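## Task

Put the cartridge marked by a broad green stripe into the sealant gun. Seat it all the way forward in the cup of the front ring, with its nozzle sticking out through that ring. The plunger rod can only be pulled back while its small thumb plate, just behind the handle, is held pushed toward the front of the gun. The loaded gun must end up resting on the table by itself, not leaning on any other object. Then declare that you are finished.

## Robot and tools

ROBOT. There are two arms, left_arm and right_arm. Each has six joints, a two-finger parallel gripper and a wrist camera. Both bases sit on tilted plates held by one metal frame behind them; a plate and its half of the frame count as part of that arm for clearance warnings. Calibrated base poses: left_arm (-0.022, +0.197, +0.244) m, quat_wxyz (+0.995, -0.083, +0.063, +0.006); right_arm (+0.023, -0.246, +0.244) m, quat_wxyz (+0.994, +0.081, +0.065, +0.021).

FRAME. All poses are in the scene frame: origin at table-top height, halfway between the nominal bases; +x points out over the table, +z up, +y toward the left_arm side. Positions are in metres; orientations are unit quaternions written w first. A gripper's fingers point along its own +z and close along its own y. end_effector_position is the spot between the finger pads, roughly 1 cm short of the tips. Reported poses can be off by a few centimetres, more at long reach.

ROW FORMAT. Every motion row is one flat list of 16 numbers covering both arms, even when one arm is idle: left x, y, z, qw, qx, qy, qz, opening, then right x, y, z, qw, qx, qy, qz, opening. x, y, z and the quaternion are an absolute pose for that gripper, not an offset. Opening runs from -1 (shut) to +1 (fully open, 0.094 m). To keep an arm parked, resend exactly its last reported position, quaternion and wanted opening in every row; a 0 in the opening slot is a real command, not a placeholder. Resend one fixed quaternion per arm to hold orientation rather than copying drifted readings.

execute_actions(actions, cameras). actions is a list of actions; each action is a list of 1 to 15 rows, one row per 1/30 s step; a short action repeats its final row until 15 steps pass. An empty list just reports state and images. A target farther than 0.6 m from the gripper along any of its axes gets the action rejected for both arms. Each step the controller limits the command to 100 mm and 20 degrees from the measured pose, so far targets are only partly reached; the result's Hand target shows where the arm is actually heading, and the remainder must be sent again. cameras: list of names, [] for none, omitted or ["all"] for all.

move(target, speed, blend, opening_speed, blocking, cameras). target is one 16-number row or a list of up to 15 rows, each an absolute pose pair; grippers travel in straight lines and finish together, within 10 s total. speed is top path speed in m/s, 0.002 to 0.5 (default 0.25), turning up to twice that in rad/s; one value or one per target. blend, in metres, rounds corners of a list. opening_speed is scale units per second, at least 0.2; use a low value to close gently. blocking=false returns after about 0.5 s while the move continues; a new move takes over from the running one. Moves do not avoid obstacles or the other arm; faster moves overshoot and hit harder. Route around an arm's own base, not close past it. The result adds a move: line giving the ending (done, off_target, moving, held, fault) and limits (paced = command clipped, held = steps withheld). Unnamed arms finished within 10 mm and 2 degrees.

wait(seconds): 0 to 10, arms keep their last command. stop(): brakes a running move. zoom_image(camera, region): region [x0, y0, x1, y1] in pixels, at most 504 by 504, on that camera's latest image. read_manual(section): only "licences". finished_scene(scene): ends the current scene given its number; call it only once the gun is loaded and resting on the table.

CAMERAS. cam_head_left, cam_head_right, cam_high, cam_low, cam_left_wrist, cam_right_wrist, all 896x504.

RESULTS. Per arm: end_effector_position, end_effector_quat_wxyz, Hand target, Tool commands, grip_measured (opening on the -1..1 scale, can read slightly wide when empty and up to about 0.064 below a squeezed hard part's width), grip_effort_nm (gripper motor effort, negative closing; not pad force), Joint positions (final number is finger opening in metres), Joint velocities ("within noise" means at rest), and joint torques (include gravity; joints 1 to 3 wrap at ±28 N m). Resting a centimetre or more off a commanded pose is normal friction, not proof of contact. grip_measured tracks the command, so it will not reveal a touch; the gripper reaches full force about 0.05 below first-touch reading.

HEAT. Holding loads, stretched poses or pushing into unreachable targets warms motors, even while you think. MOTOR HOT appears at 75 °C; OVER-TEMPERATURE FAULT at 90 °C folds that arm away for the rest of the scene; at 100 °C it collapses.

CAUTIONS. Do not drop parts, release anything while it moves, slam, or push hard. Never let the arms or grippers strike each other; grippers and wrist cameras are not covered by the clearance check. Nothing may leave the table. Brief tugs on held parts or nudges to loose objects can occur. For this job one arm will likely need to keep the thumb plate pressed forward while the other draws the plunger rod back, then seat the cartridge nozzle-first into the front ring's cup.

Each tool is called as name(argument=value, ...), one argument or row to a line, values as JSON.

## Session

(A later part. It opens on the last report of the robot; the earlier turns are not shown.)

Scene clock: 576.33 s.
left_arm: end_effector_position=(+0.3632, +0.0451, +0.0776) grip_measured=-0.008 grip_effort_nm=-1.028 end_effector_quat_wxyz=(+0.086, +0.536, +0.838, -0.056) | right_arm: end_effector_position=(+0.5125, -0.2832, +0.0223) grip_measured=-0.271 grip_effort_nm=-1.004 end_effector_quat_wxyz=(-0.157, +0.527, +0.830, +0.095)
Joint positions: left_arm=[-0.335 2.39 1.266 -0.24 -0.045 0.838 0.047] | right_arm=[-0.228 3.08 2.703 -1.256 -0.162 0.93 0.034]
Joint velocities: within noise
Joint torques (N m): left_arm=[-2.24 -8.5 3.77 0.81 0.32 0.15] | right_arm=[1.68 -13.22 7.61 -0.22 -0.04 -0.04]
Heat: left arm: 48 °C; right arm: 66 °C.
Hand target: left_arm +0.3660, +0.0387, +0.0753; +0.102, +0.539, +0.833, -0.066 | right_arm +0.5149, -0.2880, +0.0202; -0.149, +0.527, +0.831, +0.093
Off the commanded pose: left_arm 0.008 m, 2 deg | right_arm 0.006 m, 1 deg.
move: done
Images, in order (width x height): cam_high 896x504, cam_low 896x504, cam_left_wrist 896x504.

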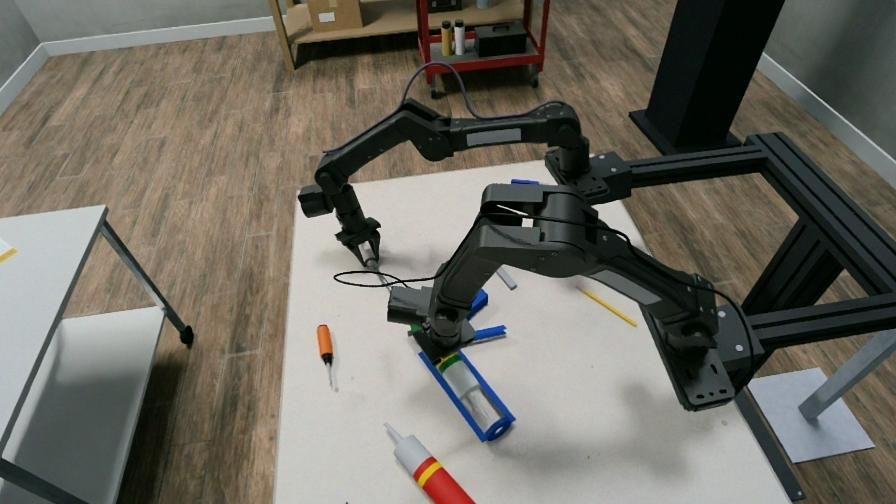

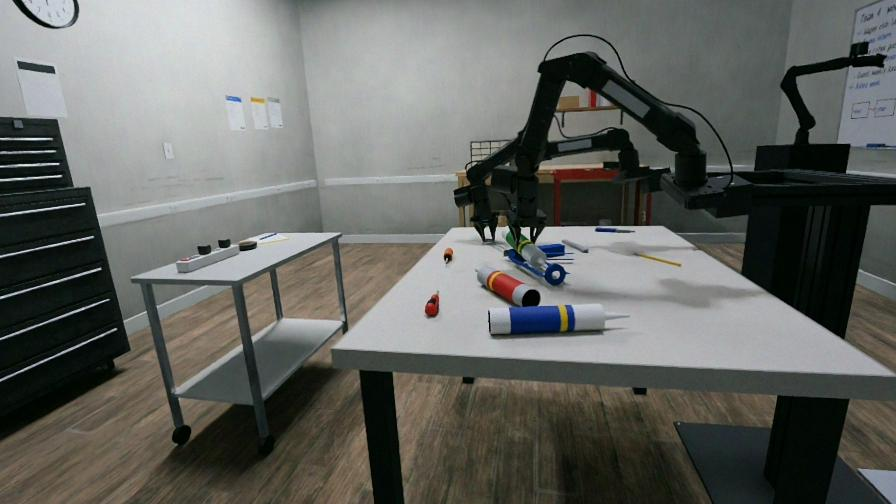

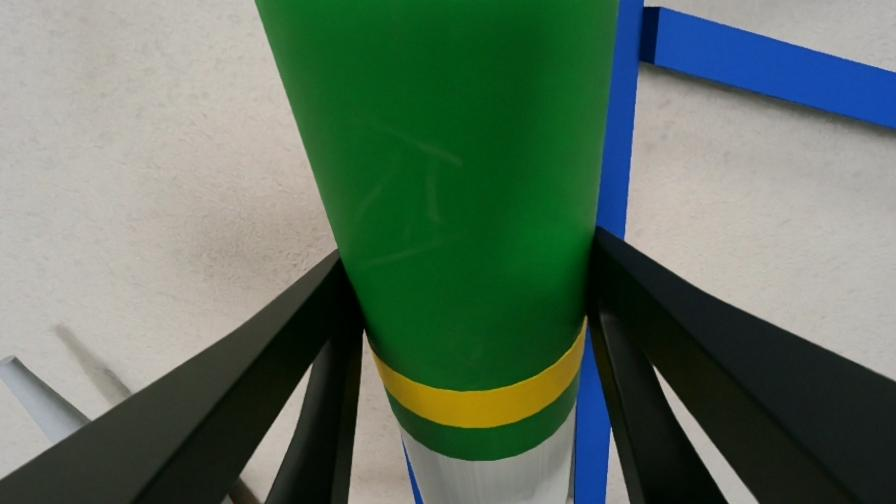

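move(
  target=[0.349,0.0705,0.071,0.1023,0.5391,0.8333,-0.0662,-0.25,0.515,-0.288,0.020,-0.150,0.527,0.831,0.093,-0.7],
  speed=0.04,
  cameras=["cam_high","cam_low","cam_left_wrist"],
)

zoom_image(
  camera="cam_high",
  region=[390, 300, 550, 460],
)

zoom_image(
  camera="cam_low",
  region=[490, 190, 590, 300],
)

Scene clock: 590.77 s.
left_arm: end_effector_position=(+0.3467, +0.0625, +0.0624) grip_measured=-0.008 grip_effort_nm=-1.023 end_effector_quat_wxyz=(+0.100, +0.537, +0.835, -0.074) | right_arm: end_effector_position=(+0.5125, -0.2832, +0.0223) grip_measured=-0.271 grip_effort_nm=-1.004 end_effector_quat_wxyz=(-0.157, +0.527, +0.830, +0.095)
Joint positions: left_arm=[-0.275 2.383 1.15 -0.116 0.012 0.9 0.047] | right_arm=[-0.228 3.08 2.703 -1.256 -0.162 0.93 0.034]
Joint velocities: within noise
Joint torques (N m): left_arm=[-1.4 -11.52 2.1 0.41 -0.01 0.2] | right_arm=[1.65 -13.27 7.54 -0.24 -0.03 -0.04]
Heat: left arm: 48 °C; right arm: 66 °C.
Hand target: left_arm +0.3489, +0.0703, +0.0706; +0.102, +0.539, +0.833, -0.066 | right_arm +0.5149, -0.2880, +0.0202; -0.149, +0.527, +0.831, +0.093
Off the commanded pose: left_arm 0.012 m, 1 deg | right_arm 0.006 m, 1 deg.
move: off_target (left_arm)
Images, in order (width x height): cam_high 896x504, cam_low 896x504, cam_left_wrist 896x504.

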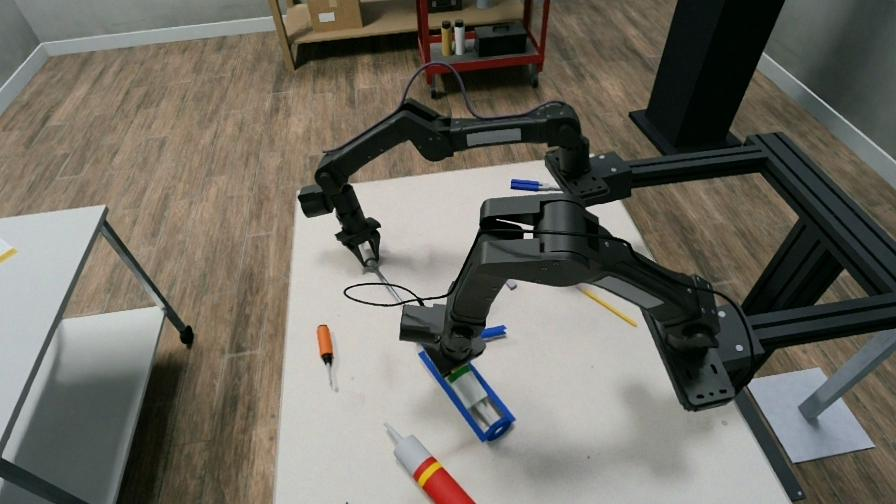

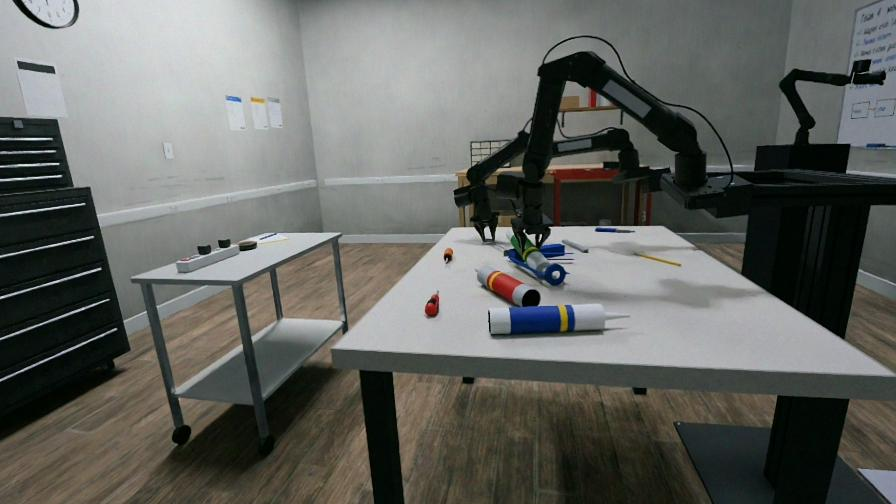

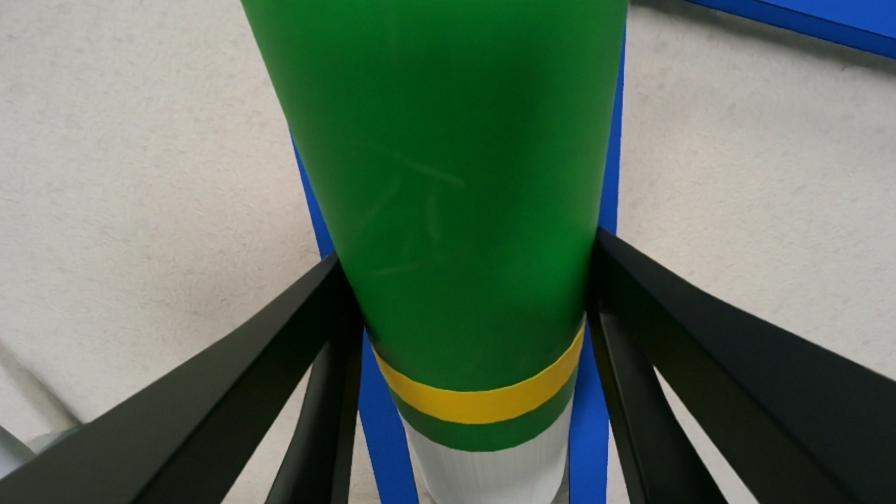

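Scaled by 3.150 from the camera's 896x504 image, which has a finer 1280x720 frame.

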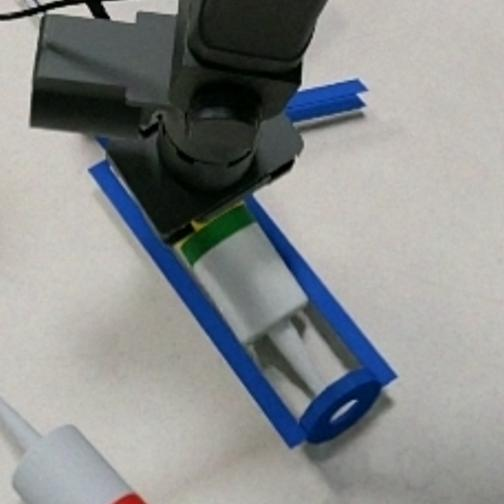

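Scaled by 4.582 from the camera's 896x504 image, which has a finer 1280x720 frame.

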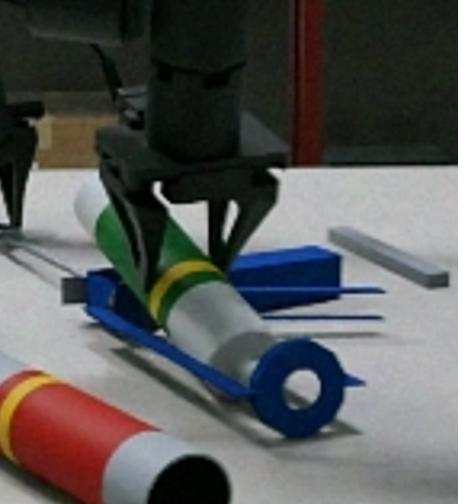

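move(
  target=[0.359,0.060,0.092,0.1023,0.5391,0.8333,-0.0662,-0.25,0.515,-0.288,0.020,-0.150,0.527,0.831,0.093,-0.7],
  speed=0.04,
  cameras=["cam_high","cam_low"],
)

zoom_image(
  camera="cam_high",
  region=[390, 300, 550, 460],
)

zoom_image(
  camera="cam_low",
  region=[490, 190, 590, 300],
)

Scene clock: 597.73 s.
left_arm: end_effector_position=(+0.3416, +0.0681, +0.0650) grip_measured=-0.008 grip_effort_nm=-1.038 end_effector_quat_wxyz=(+0.079, +0.538, +0.836, -0.071) | right_arm: end_effector_position=(+0.5125, -0.2832, +0.0223) grip_measured=-0.271 grip_effort_nm=-1.004 end_effector_quat_wxyz=(-0.157, +0.527, +0.830, +0.095)
Joint positions: left_arm=[-0.274 2.373 1.161 -0.174 -0.007 0.9 0.047] | right_arm=[-0.228 3.08 2.703 -1.256 -0.162 0.93 0.034]
Joint velocities: within noise
Joint torques (N m): left_arm=[-4 -13.71 5.57 0.13 0.08 -0.09] | right_arm=[1.68 -13.22 7.62 -0.22 -0.03 -0.03]
Heat: left arm: 48 °C; right arm: 66 °C.
Hand target: left_arm +0.3586, +0.0600, +0.0910; +0.103, +0.539, +0.833, -0.066 | right_arm +0.5149, -0.2880, +0.0202; -0.149, +0.527, +0.831, +0.093
Off the commanded pose: left_arm 0.033 m, 3 deg | right_arm 0.006 m, 1 deg.
move: off_target (left_arm)
Images, in order (width x height): cam_high 896x504, cam_low 896x504.

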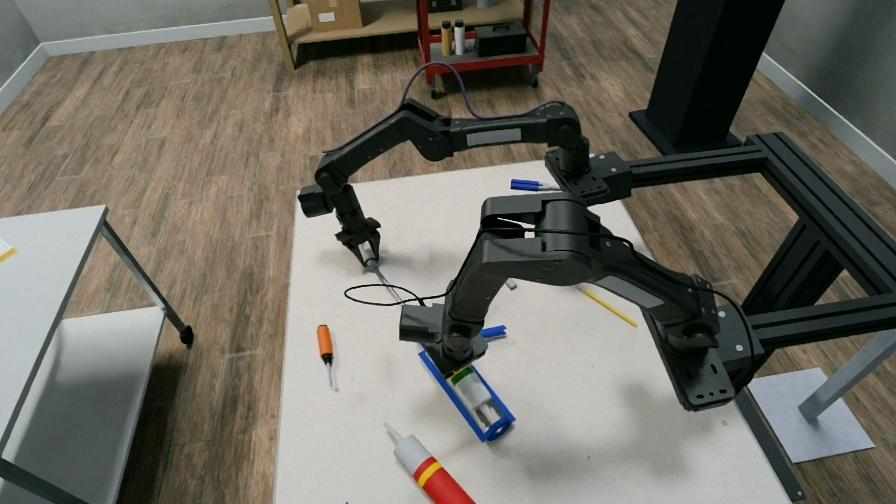

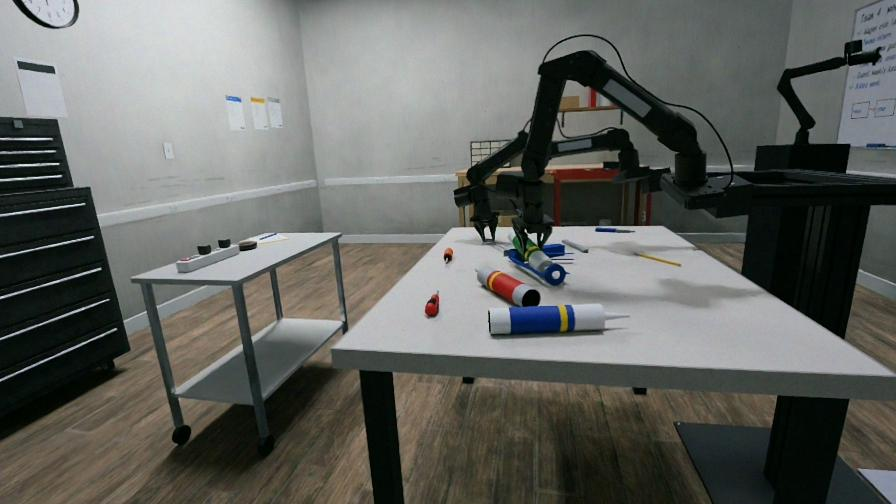

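Scaled by 3.150 from the camera's 896x504 image, which has a finer 1280x720 frame.

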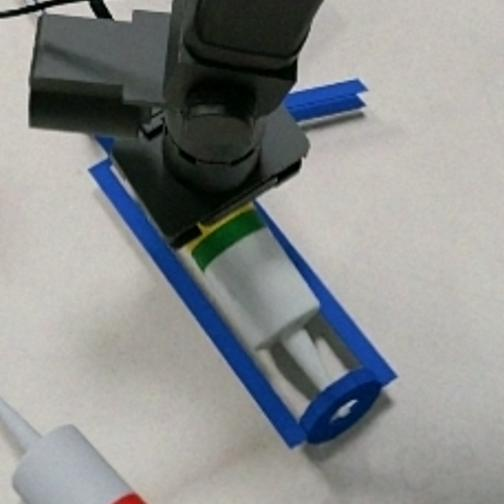

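Scaled by 4.582 from the camera's 896x504 image, which has a finer 1280x720 frame.

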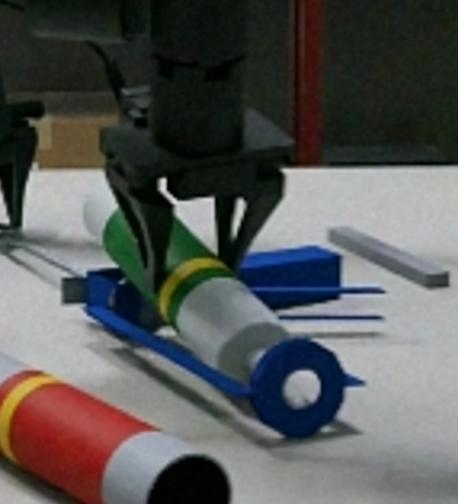

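move(
  target=[0.356,0.077,0.095,0.1023,0.5391,0.8333,-0.0662,-0.25,0.515,-0.288,0.020,-0.150,0.527,0.831,0.093,-0.7],
  speed=0.04,
  cameras=["cam_high","cam_low"],
)

zoom_image(
  camera="cam_high",
  region=[390, 300, 550, 460],
)

zoom_image(
  camera="cam_low",
  region=[490, 190, 590, 300],
)

Scene clock: 605.23 s.
left_arm: end_effector_position=(+0.3384, +0.0790, +0.0683) grip_measured=-0.008 grip_effort_nm=-1.028 end_effector_quat_wxyz=(+0.071, +0.538, +0.837, -0.069) | right_arm: end_effector_position=(+0.5125, -0.2832, +0.0223) grip_measured=-0.271 grip_effort_nm=-0.999 end_effector_quat_wxyz=(-0.157, +0.527, +0.830, +0.095)
Joint positions: left_arm=[-0.254 2.351 1.147 -0.196 -0.013 0.915 0.047] | right_arm=[-0.228 3.08 2.703 -1.256 -0.162 0.93 0.034]
Joint velocities: within noise
Joint torques (N m): left_arm=[-2.13 -14.49 3.32 0.32 0.19 0.17] | right_arm=[1.63 -13.31 7.6 -0.22 -0.02 -0.02]
Heat: left arm: 52 °C; right arm: 66 °C.
Hand target: left_arm +0.3556, +0.0770, +0.0937; +0.102, +0.539, +0.833, -0.066 | right_arm +0.5149, -0.2880, +0.0202; -0.149, +0.527, +0.831, +0.093
Off the commanded pose: left_arm 0.032 m, 4 deg | right_arm 0.006 m, 1 deg.
move: off_target (left_arm)
Images, in order (width x height): cam_high 896x504, cam_low 896x504.

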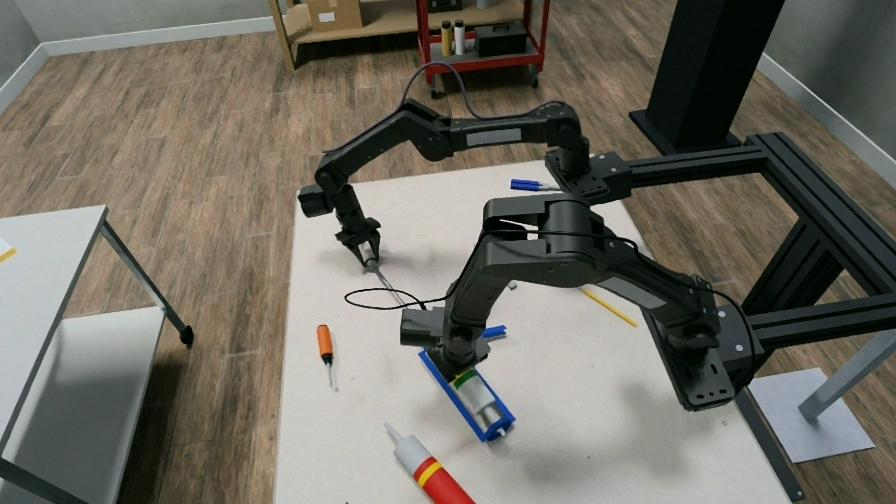

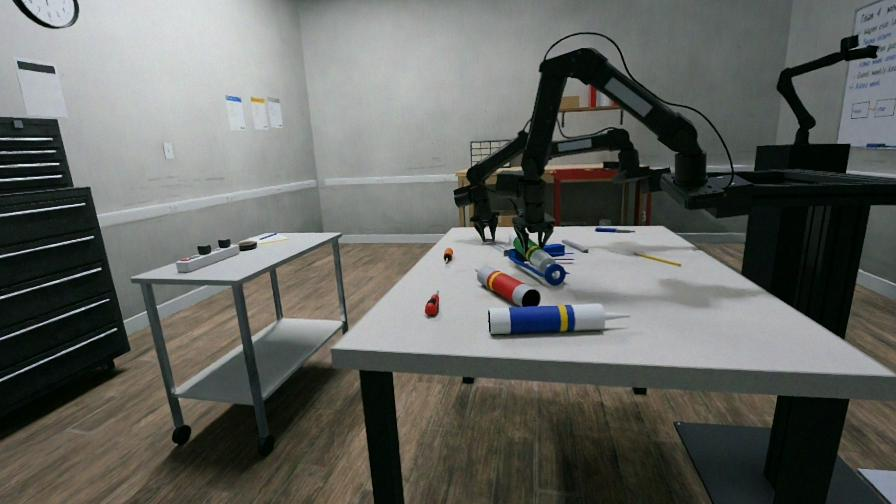

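Scaled by 3.150 from the camera's 896x504 image, which has a finer 1280x720 frame.

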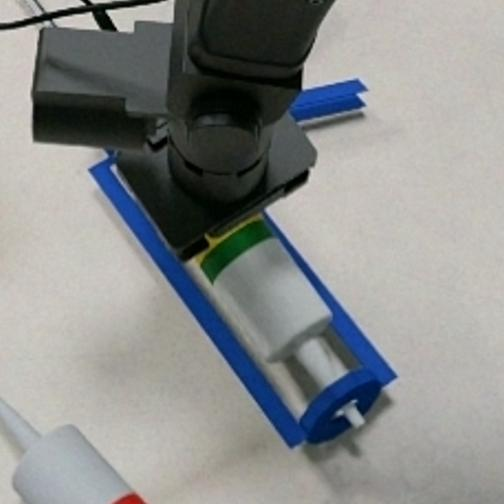

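Scaled by 4.582 from the camera's 896x504 image, which has a finer 1280x720 frame.

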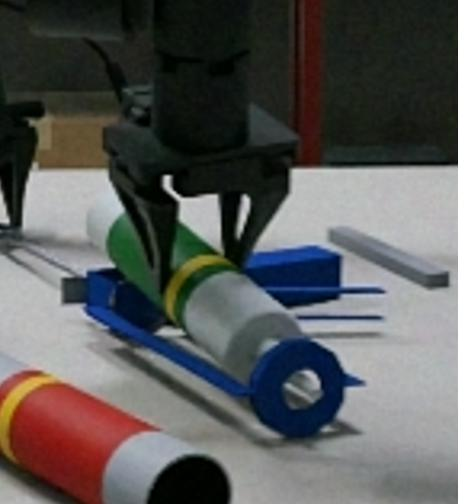

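move(
  target=[0.351,0.096,0.097,0.1023,0.5391,0.8333,-0.0662,-0.25,0.515,-0.288,0.020,-0.150,0.527,0.831,0.093,-0.7],
  speed=0.04,
  cameras=["cam_high","cam_low"],
)

zoom_image(
  camera="cam_high",
  region=[390, 300, 550, 460],
)

zoom_image(
  camera="cam_low",
  region=[490, 190, 590, 300],
)

Scene clock: 609.37 s.
left_arm: end_effector_position=(+0.3315, +0.0982, +0.0709) grip_measured=-0.008 grip_effort_nm=-1.023 end_effector_quat_wxyz=(+0.065, +0.539, +0.837, -0.069) | right_arm: end_effector_position=(+0.5125, -0.2832, +0.0223) grip_measured=-0.271 grip_effort_nm=-1.009 end_effector_quat_wxyz=(-0.157, +0.527, +0.830, +0.095)
Joint positions: left_arm=[-0.21 2.315 1.101 -0.196 -0.01 0.961 0.047] | right_arm=[-0.228 3.08 2.703 -1.256 -0.162 0.93 0.034]
Joint velocities: within noise
Joint torques (N m): left_arm=[-1.91 -14.2 3.21 0.35 0.3 0.15] | right_arm=[1.68 -13.27 7.64 -0.22 -0.05 -0.05]
Heat: left arm: 54 °C; right arm: 66 °C.
Hand target: left_arm +0.3505, +0.0960, +0.0959; +0.102, +0.539, +0.833, -0.066 | right_arm +0.5149, -0.2880, +0.0202; -0.149, +0.527, +0.831, +0.093
Off the commanded pose: left_arm 0.033 m, 4 deg | right_arm 0.006 m, 1 deg.
move: off_target (left_arm)
Images, in order (width x height): cam_high 896x504, cam_low 896x504.

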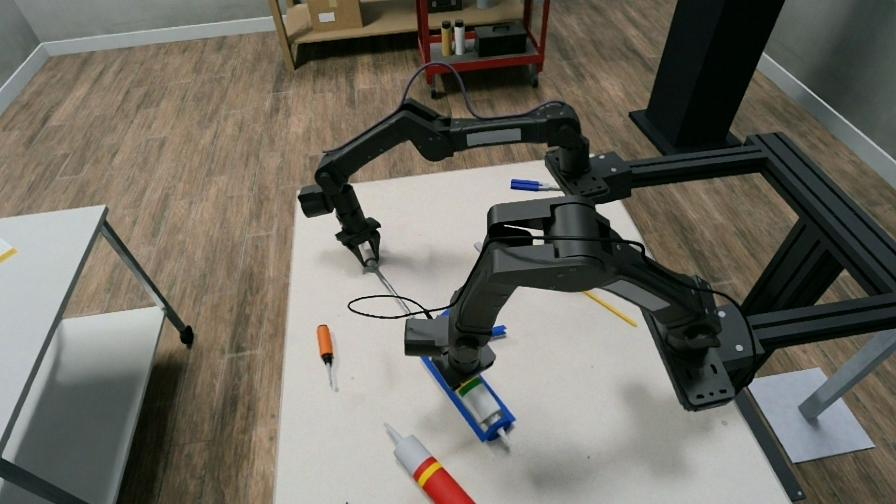

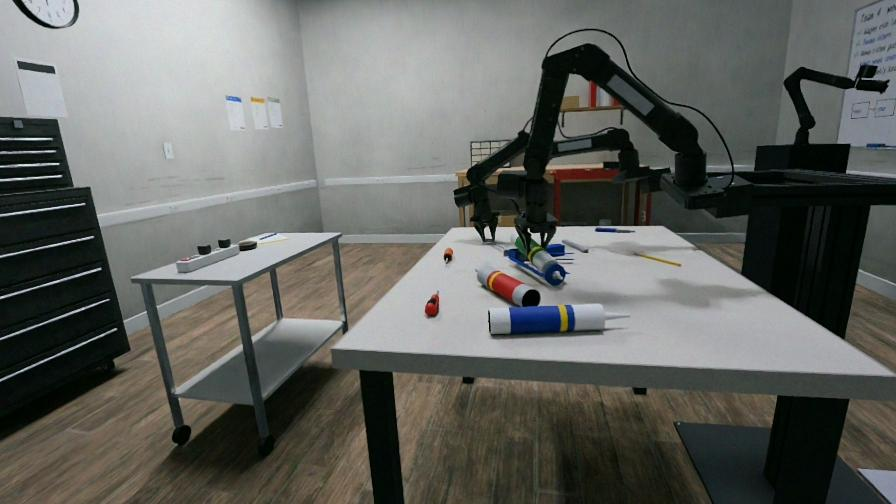

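Scaled by 3.150 from the camera's 896x504 image, which has a finer 1280x720 frame.

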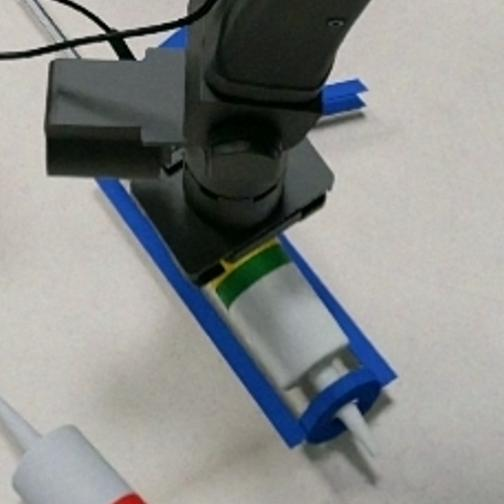

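Scaled by 4.582 from the camera's 896x504 image, which has a finer 1280x720 frame.

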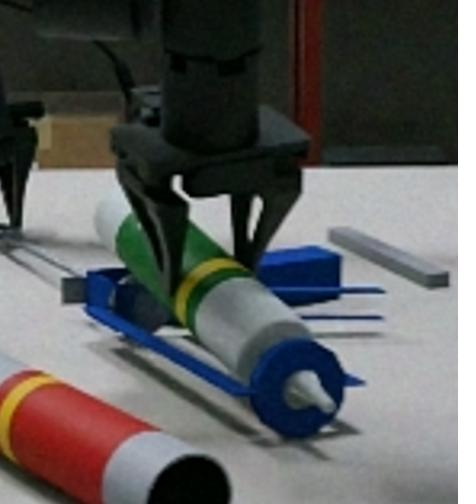

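move(
  target=[0.347,0.1045,0.094,0.1023,0.5391,0.8333,-0.0662,-0.25,0.515,-0.288,0.020,-0.150,0.527,0.831,0.093,-0.7],
  speed=0.04,
  cameras=["cam_high","cam_low","cam_right_wrist"],
)

zoom_image(
  camera="cam_high",
  region=[390, 300, 550, 460],
)

zoom_image(
  camera="cam_low",
  region=[490, 190, 590, 300],
)

zoom_image(
  camera="cam_right_wrist",
  region=[380, 380, 600, 504],
)

Scene clock: 618.83 s.
left_arm: end_effector_position=(+0.3258, +0.1062, +0.0690) grip_measured=-0.008 grip_effort_nm=-1.028 end_effector_quat_wxyz=(+0.062, +0.541, +0.836, -0.072) | right_arm: end_effector_position=(+0.5126, -0.2832, +0.0223) grip_measured=-0.271 grip_effort_nm=-1.004 end_effector_quat_wxyz=(-0.156, +0.527, +0.830, +0.095)
Joint positions: left_arm=[-0.188 2.308 1.077 -0.188 -0.004 0.986 0.047] | right_arm=[-0.228 3.08 2.703 -1.255 -0.162 0.93 0.034]
Joint velocities: within noise
Joint torques (N m): left_arm=[-1.73 -13.97 2.95 0.44 0.3 0.13] | right_arm=[1.61 -13.35 7.6 -0.23 -0.04 -0.06]
Heat: left arm: 52 °C; right arm: 66 °C.
Hand target: left_arm +0.3466, +0.1045, +0.0931; +0.102, +0.540, +0.833, -0.066 | right_arm +0.5149, -0.2880, +0.0202; -0.149, +0.527, +0.831, +0.093
Off the commanded pose: left_arm 0.033 m, 5 deg | right_arm 0.006 m, 1 deg.
move: off_target (left_arm)
Images, in order (width x height): cam_high 896x504, cam_low 896x504, cam_right_wrist 896x504.

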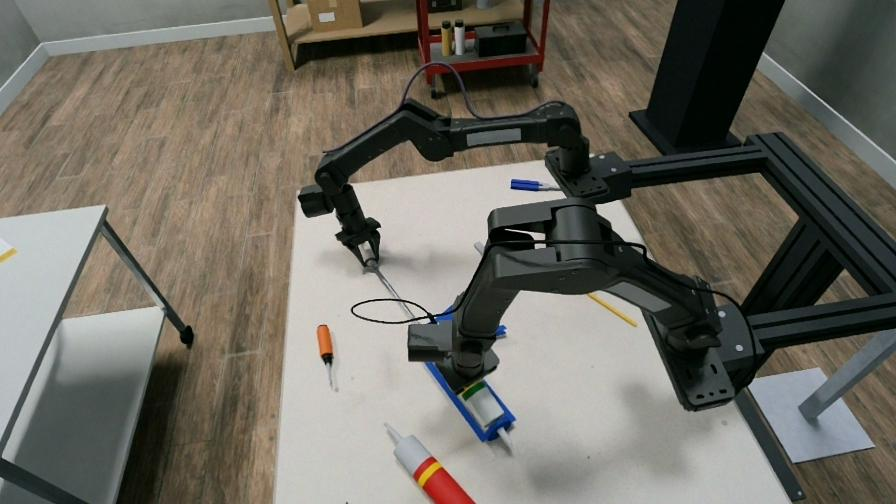

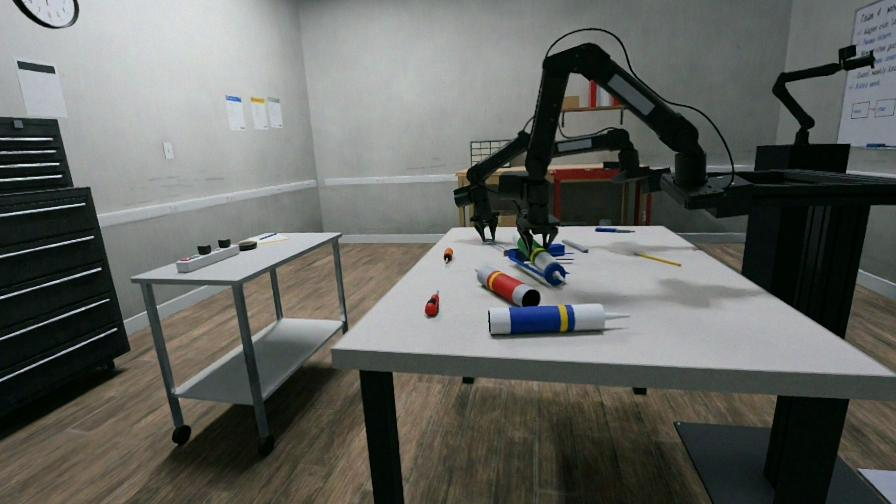

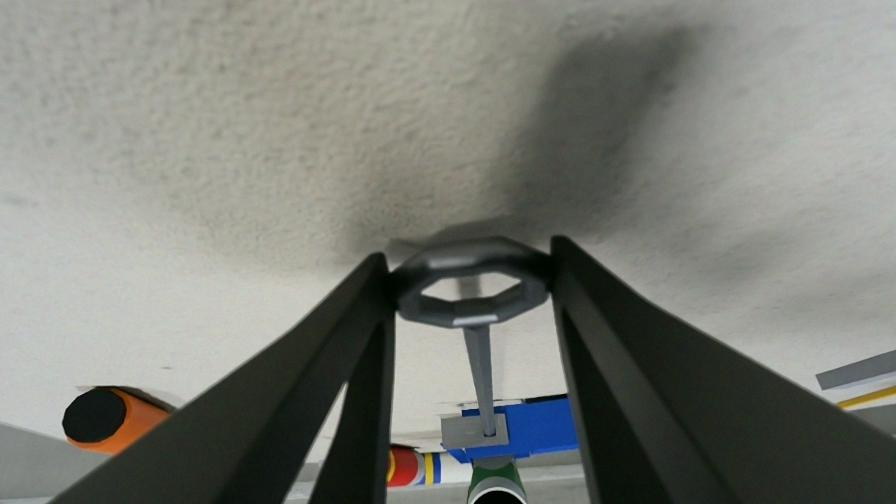

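Scaled by 3.150 from the camera's 896x504 image, which has a finer 1280x720 frame.

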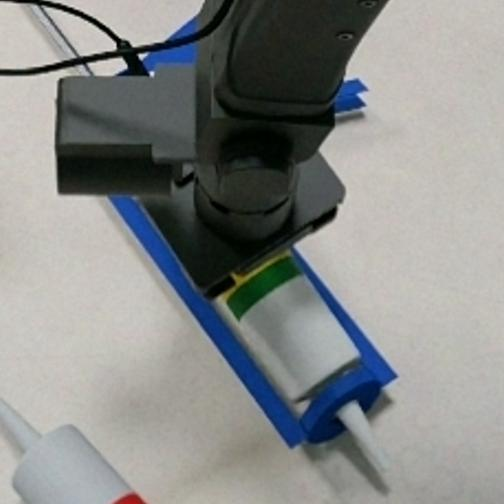

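Scaled by 4.582 from the camera's 896x504 image, which has a finer 1280x720 frame.

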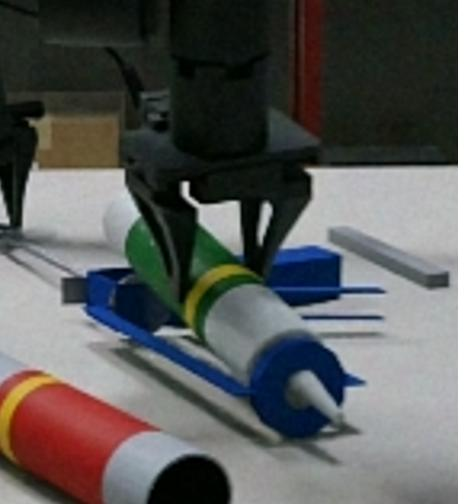

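Scaled by 2.291 from the camera's 896x504 image, which has a finer 1280x720 frame.

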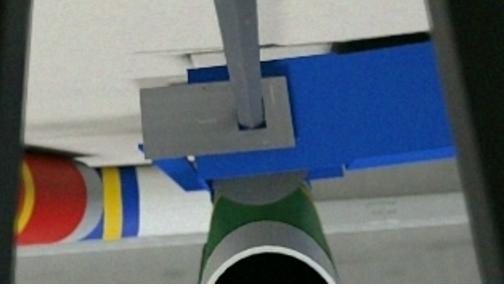

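move(
  target=[0.345,0.1055,0.074,0.075,0.5427,0.8371,-0.025,-0.25,0.515,-0.288,0.020,-0.150,0.527,0.831,0.093,-0.7],
  speed=0.03,
  cameras=["cam_high","cam_low","cam_right_wrist"],
)

zoom_image(
  camera="cam_high",
  region=[390, 300, 550, 460],
)

zoom_image(
  camera="cam_low",
  region=[490, 190, 590, 300],
)

zoom_image(
  camera="cam_right_wrist",
  region=[380, 380, 600, 504],
)

Scene clock: 628.57 s.
left_arm: end_effector_position=(+0.3305, +0.1118, +0.0684) grip_measured=-0.008 grip_effort_nm=-1.028 end_effector_quat_wxyz=(+0.057, +0.540, +0.839, -0.040) | right_arm: end_effector_position=(+0.5131, -0.2835, +0.0221) grip_measured=-0.271 grip_effort_nm=-1.004 end_effector_quat_wxyz=(-0.155, +0.527, +0.830, +0.095)
Joint positions: left_arm=[-0.202 2.308 1.077 -0.173 -0.07 0.971 0.047] | right_arm=[-0.228 3.08 2.703 -1.253 -0.16 0.932 0.034]
Joint velocities: within noise
Joint torques (N m): left_arm=[-3.89 -8.81 4.97 0.54 -0.1 -0.03] | right_arm=[1.59 -13.37 7.61 -0.24 -0.07 -0.07]
Heat: left arm: 55 °C; right arm: 67 °C.
Hand target: left_arm +0.3447, +0.1055, +0.0745; +0.075, +0.542, +0.837, -0.025 | right_arm +0.5150, -0.2880, +0.0202; -0.149, +0.527, +0.831, +0.093
Off the commanded pose: left_arm 0.017 m, 3 deg | right_arm 0.005 m, 1 deg.
move: off_target (left_arm)
Images, in order (width x height): cam_high 896x504, cam_low 896x504, cam_right_wrist 896x504.

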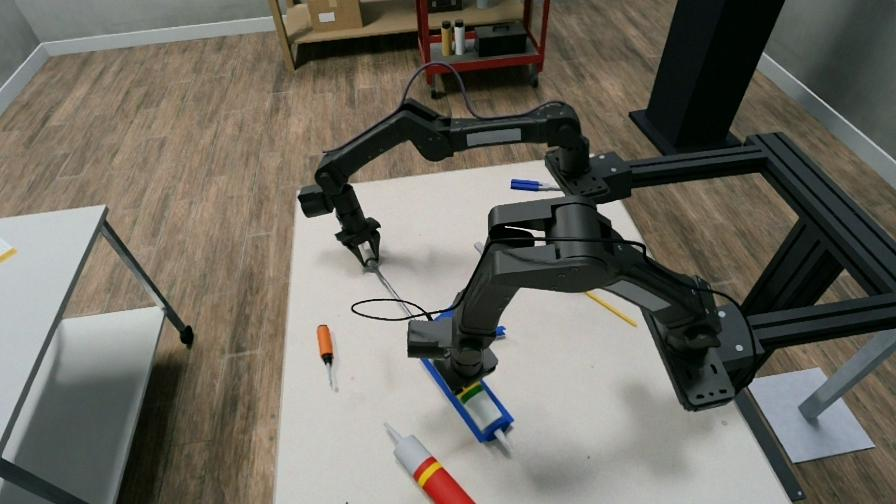

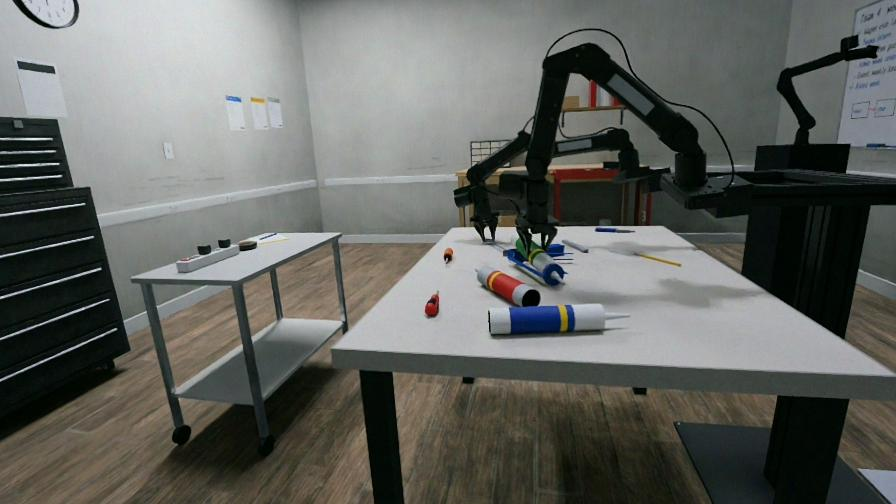

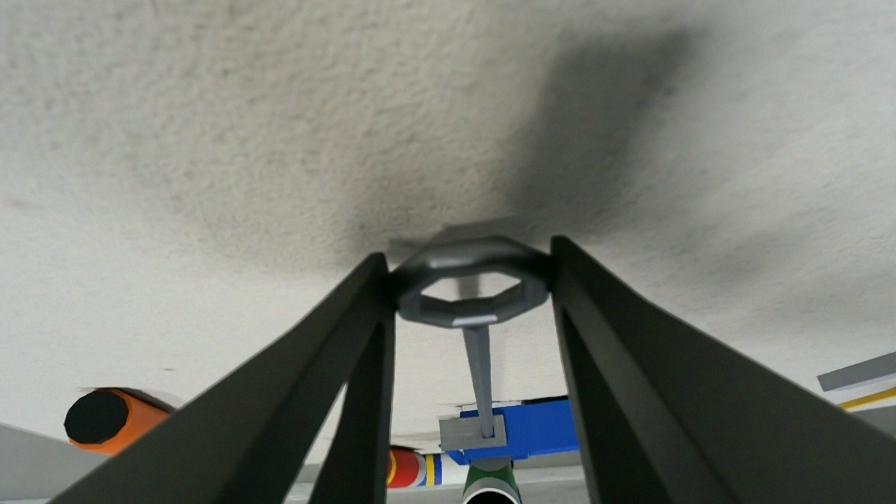

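Scaled by 3.150 from the camera's 896x504 image, which has a finer 1280x720 frame.

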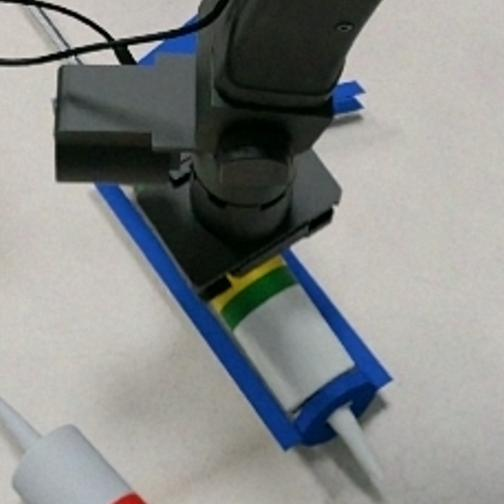

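Scaled by 4.582 from the camera's 896x504 image, which has a finer 1280x720 frame.

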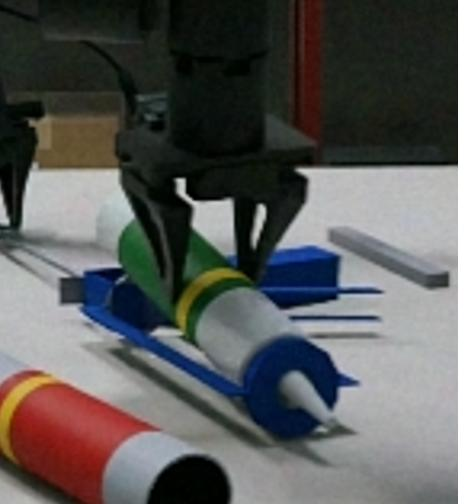

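Scaled by 2.291 from the camera's 896x504 image, which has a finer 1280x720 frame.

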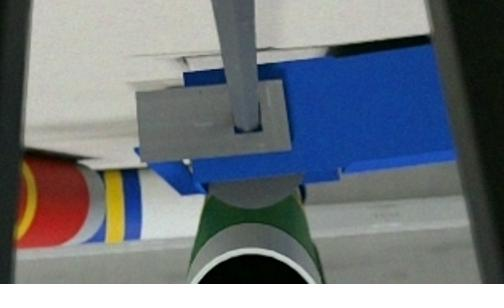

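move(
  target=[0.338,0.1035,0.058,0.065,0.5427,0.8371,-0.025,-0.25,0.515,-0.288,0.020,-0.150,0.527,0.831,0.093,-0.7],
  speed=0.03,
  cameras=["cam_high","cam_low","cam_right_wrist"],
)

zoom_image(
  camera="cam_high",
  region=[390, 300, 550, 460],
)

zoom_image(
  camera="cam_low",
  region=[490, 190, 590, 300],
)

zoom_image(
  camera="cam_right_wrist",
  region=[380, 380, 600, 504],
)

Scene clock: 634.67 s.
left_arm: end_effector_position=(+0.3297, +0.1119, +0.0597) grip_measured=-0.008 grip_effort_nm=-1.033 end_effector_quat_wxyz=(+0.055, +0.540, +0.839, -0.032) | right_arm: end_effector_position=(+0.5133, -0.2836, +0.0220) grip_measured=-0.271 grip_effort_nm=-1.004 end_effector_quat_wxyz=(-0.155, +0.528, +0.830, +0.095)
Joint positions: left_arm=[-0.207 2.336 1.077 -0.142 -0.087 0.967 0.047] | right_arm=[-0.228 3.08 2.703 -1.252 -0.16 0.933 0.034]
Joint velocities: within noise
Joint torques (N m): left_arm=[-3.97 -7.13 4.98 0.56 -0.02 -0.09] | right_arm=[1.66 -13.33 7.57 -0.25 -0.07 -0.06]
Heat: left arm: 53 °C; right arm: 67 °C.
Hand target: left_arm +0.3375, +0.1034, +0.0583; +0.065, +0.543, +0.837, -0.025 | right_arm +0.5149, -0.2880, +0.0202; -0.149, +0.527, +0.831, +0.093
Off the commanded pose: left_arm 0.012 m, 1 deg | right_arm 0.005 m, 1 deg.
move: off_target (left_arm)
Images, in order (width x height): cam_high 896x504, cam_low 896x504, cam_right_wrist 896x504.

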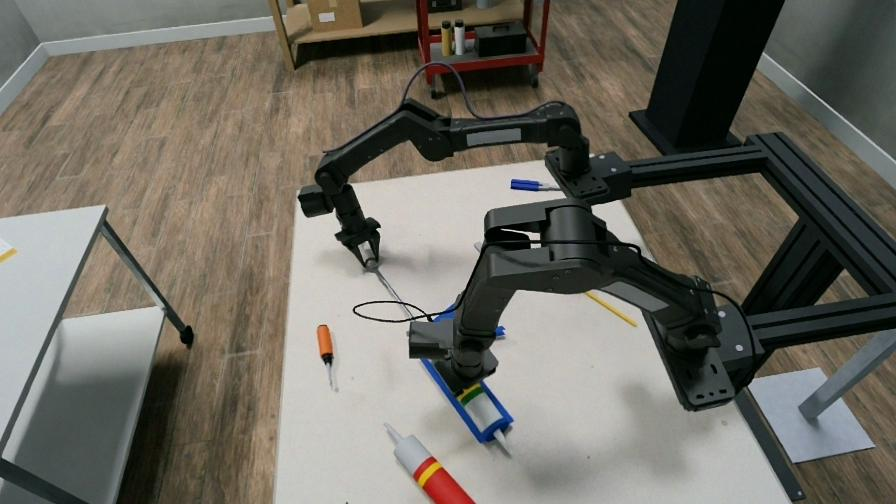

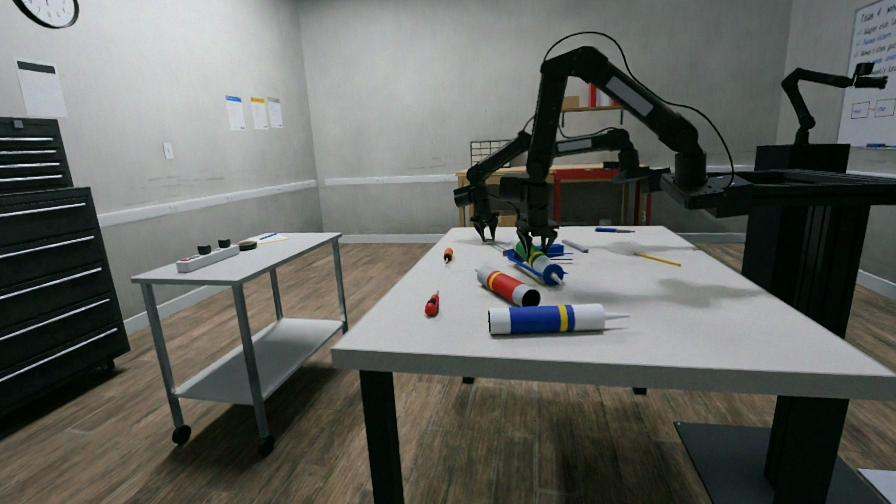

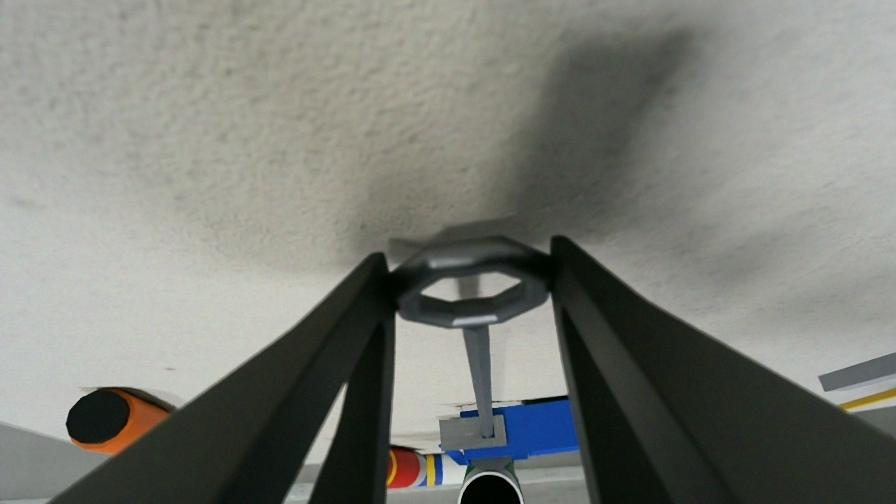

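Scaled by 3.150 from the camera's 896x504 image, which has a finer 1280x720 frame.

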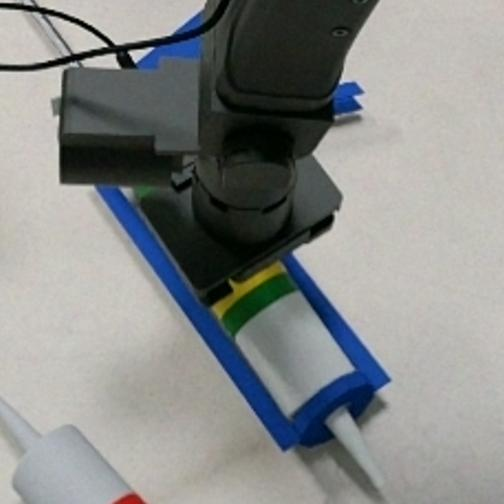

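Scaled by 4.582 from the camera's 896x504 image, which has a finer 1280x720 frame.

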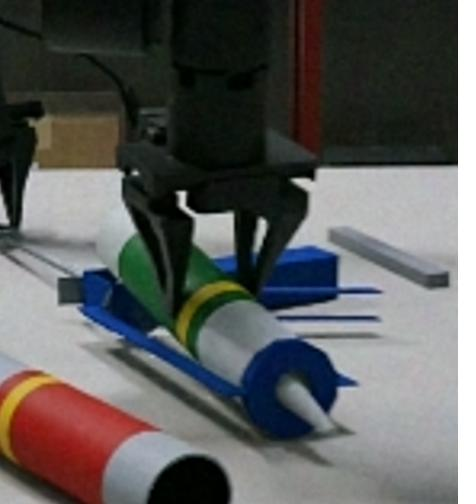

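Scaled by 2.291 from the camera's 896x504 image, which has a finer 1280x720 frame.

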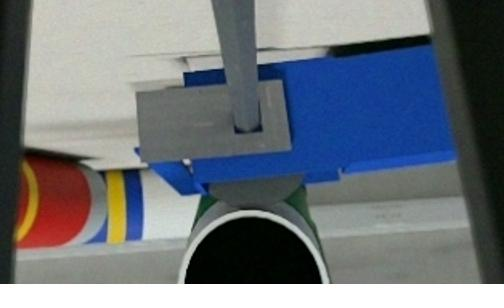

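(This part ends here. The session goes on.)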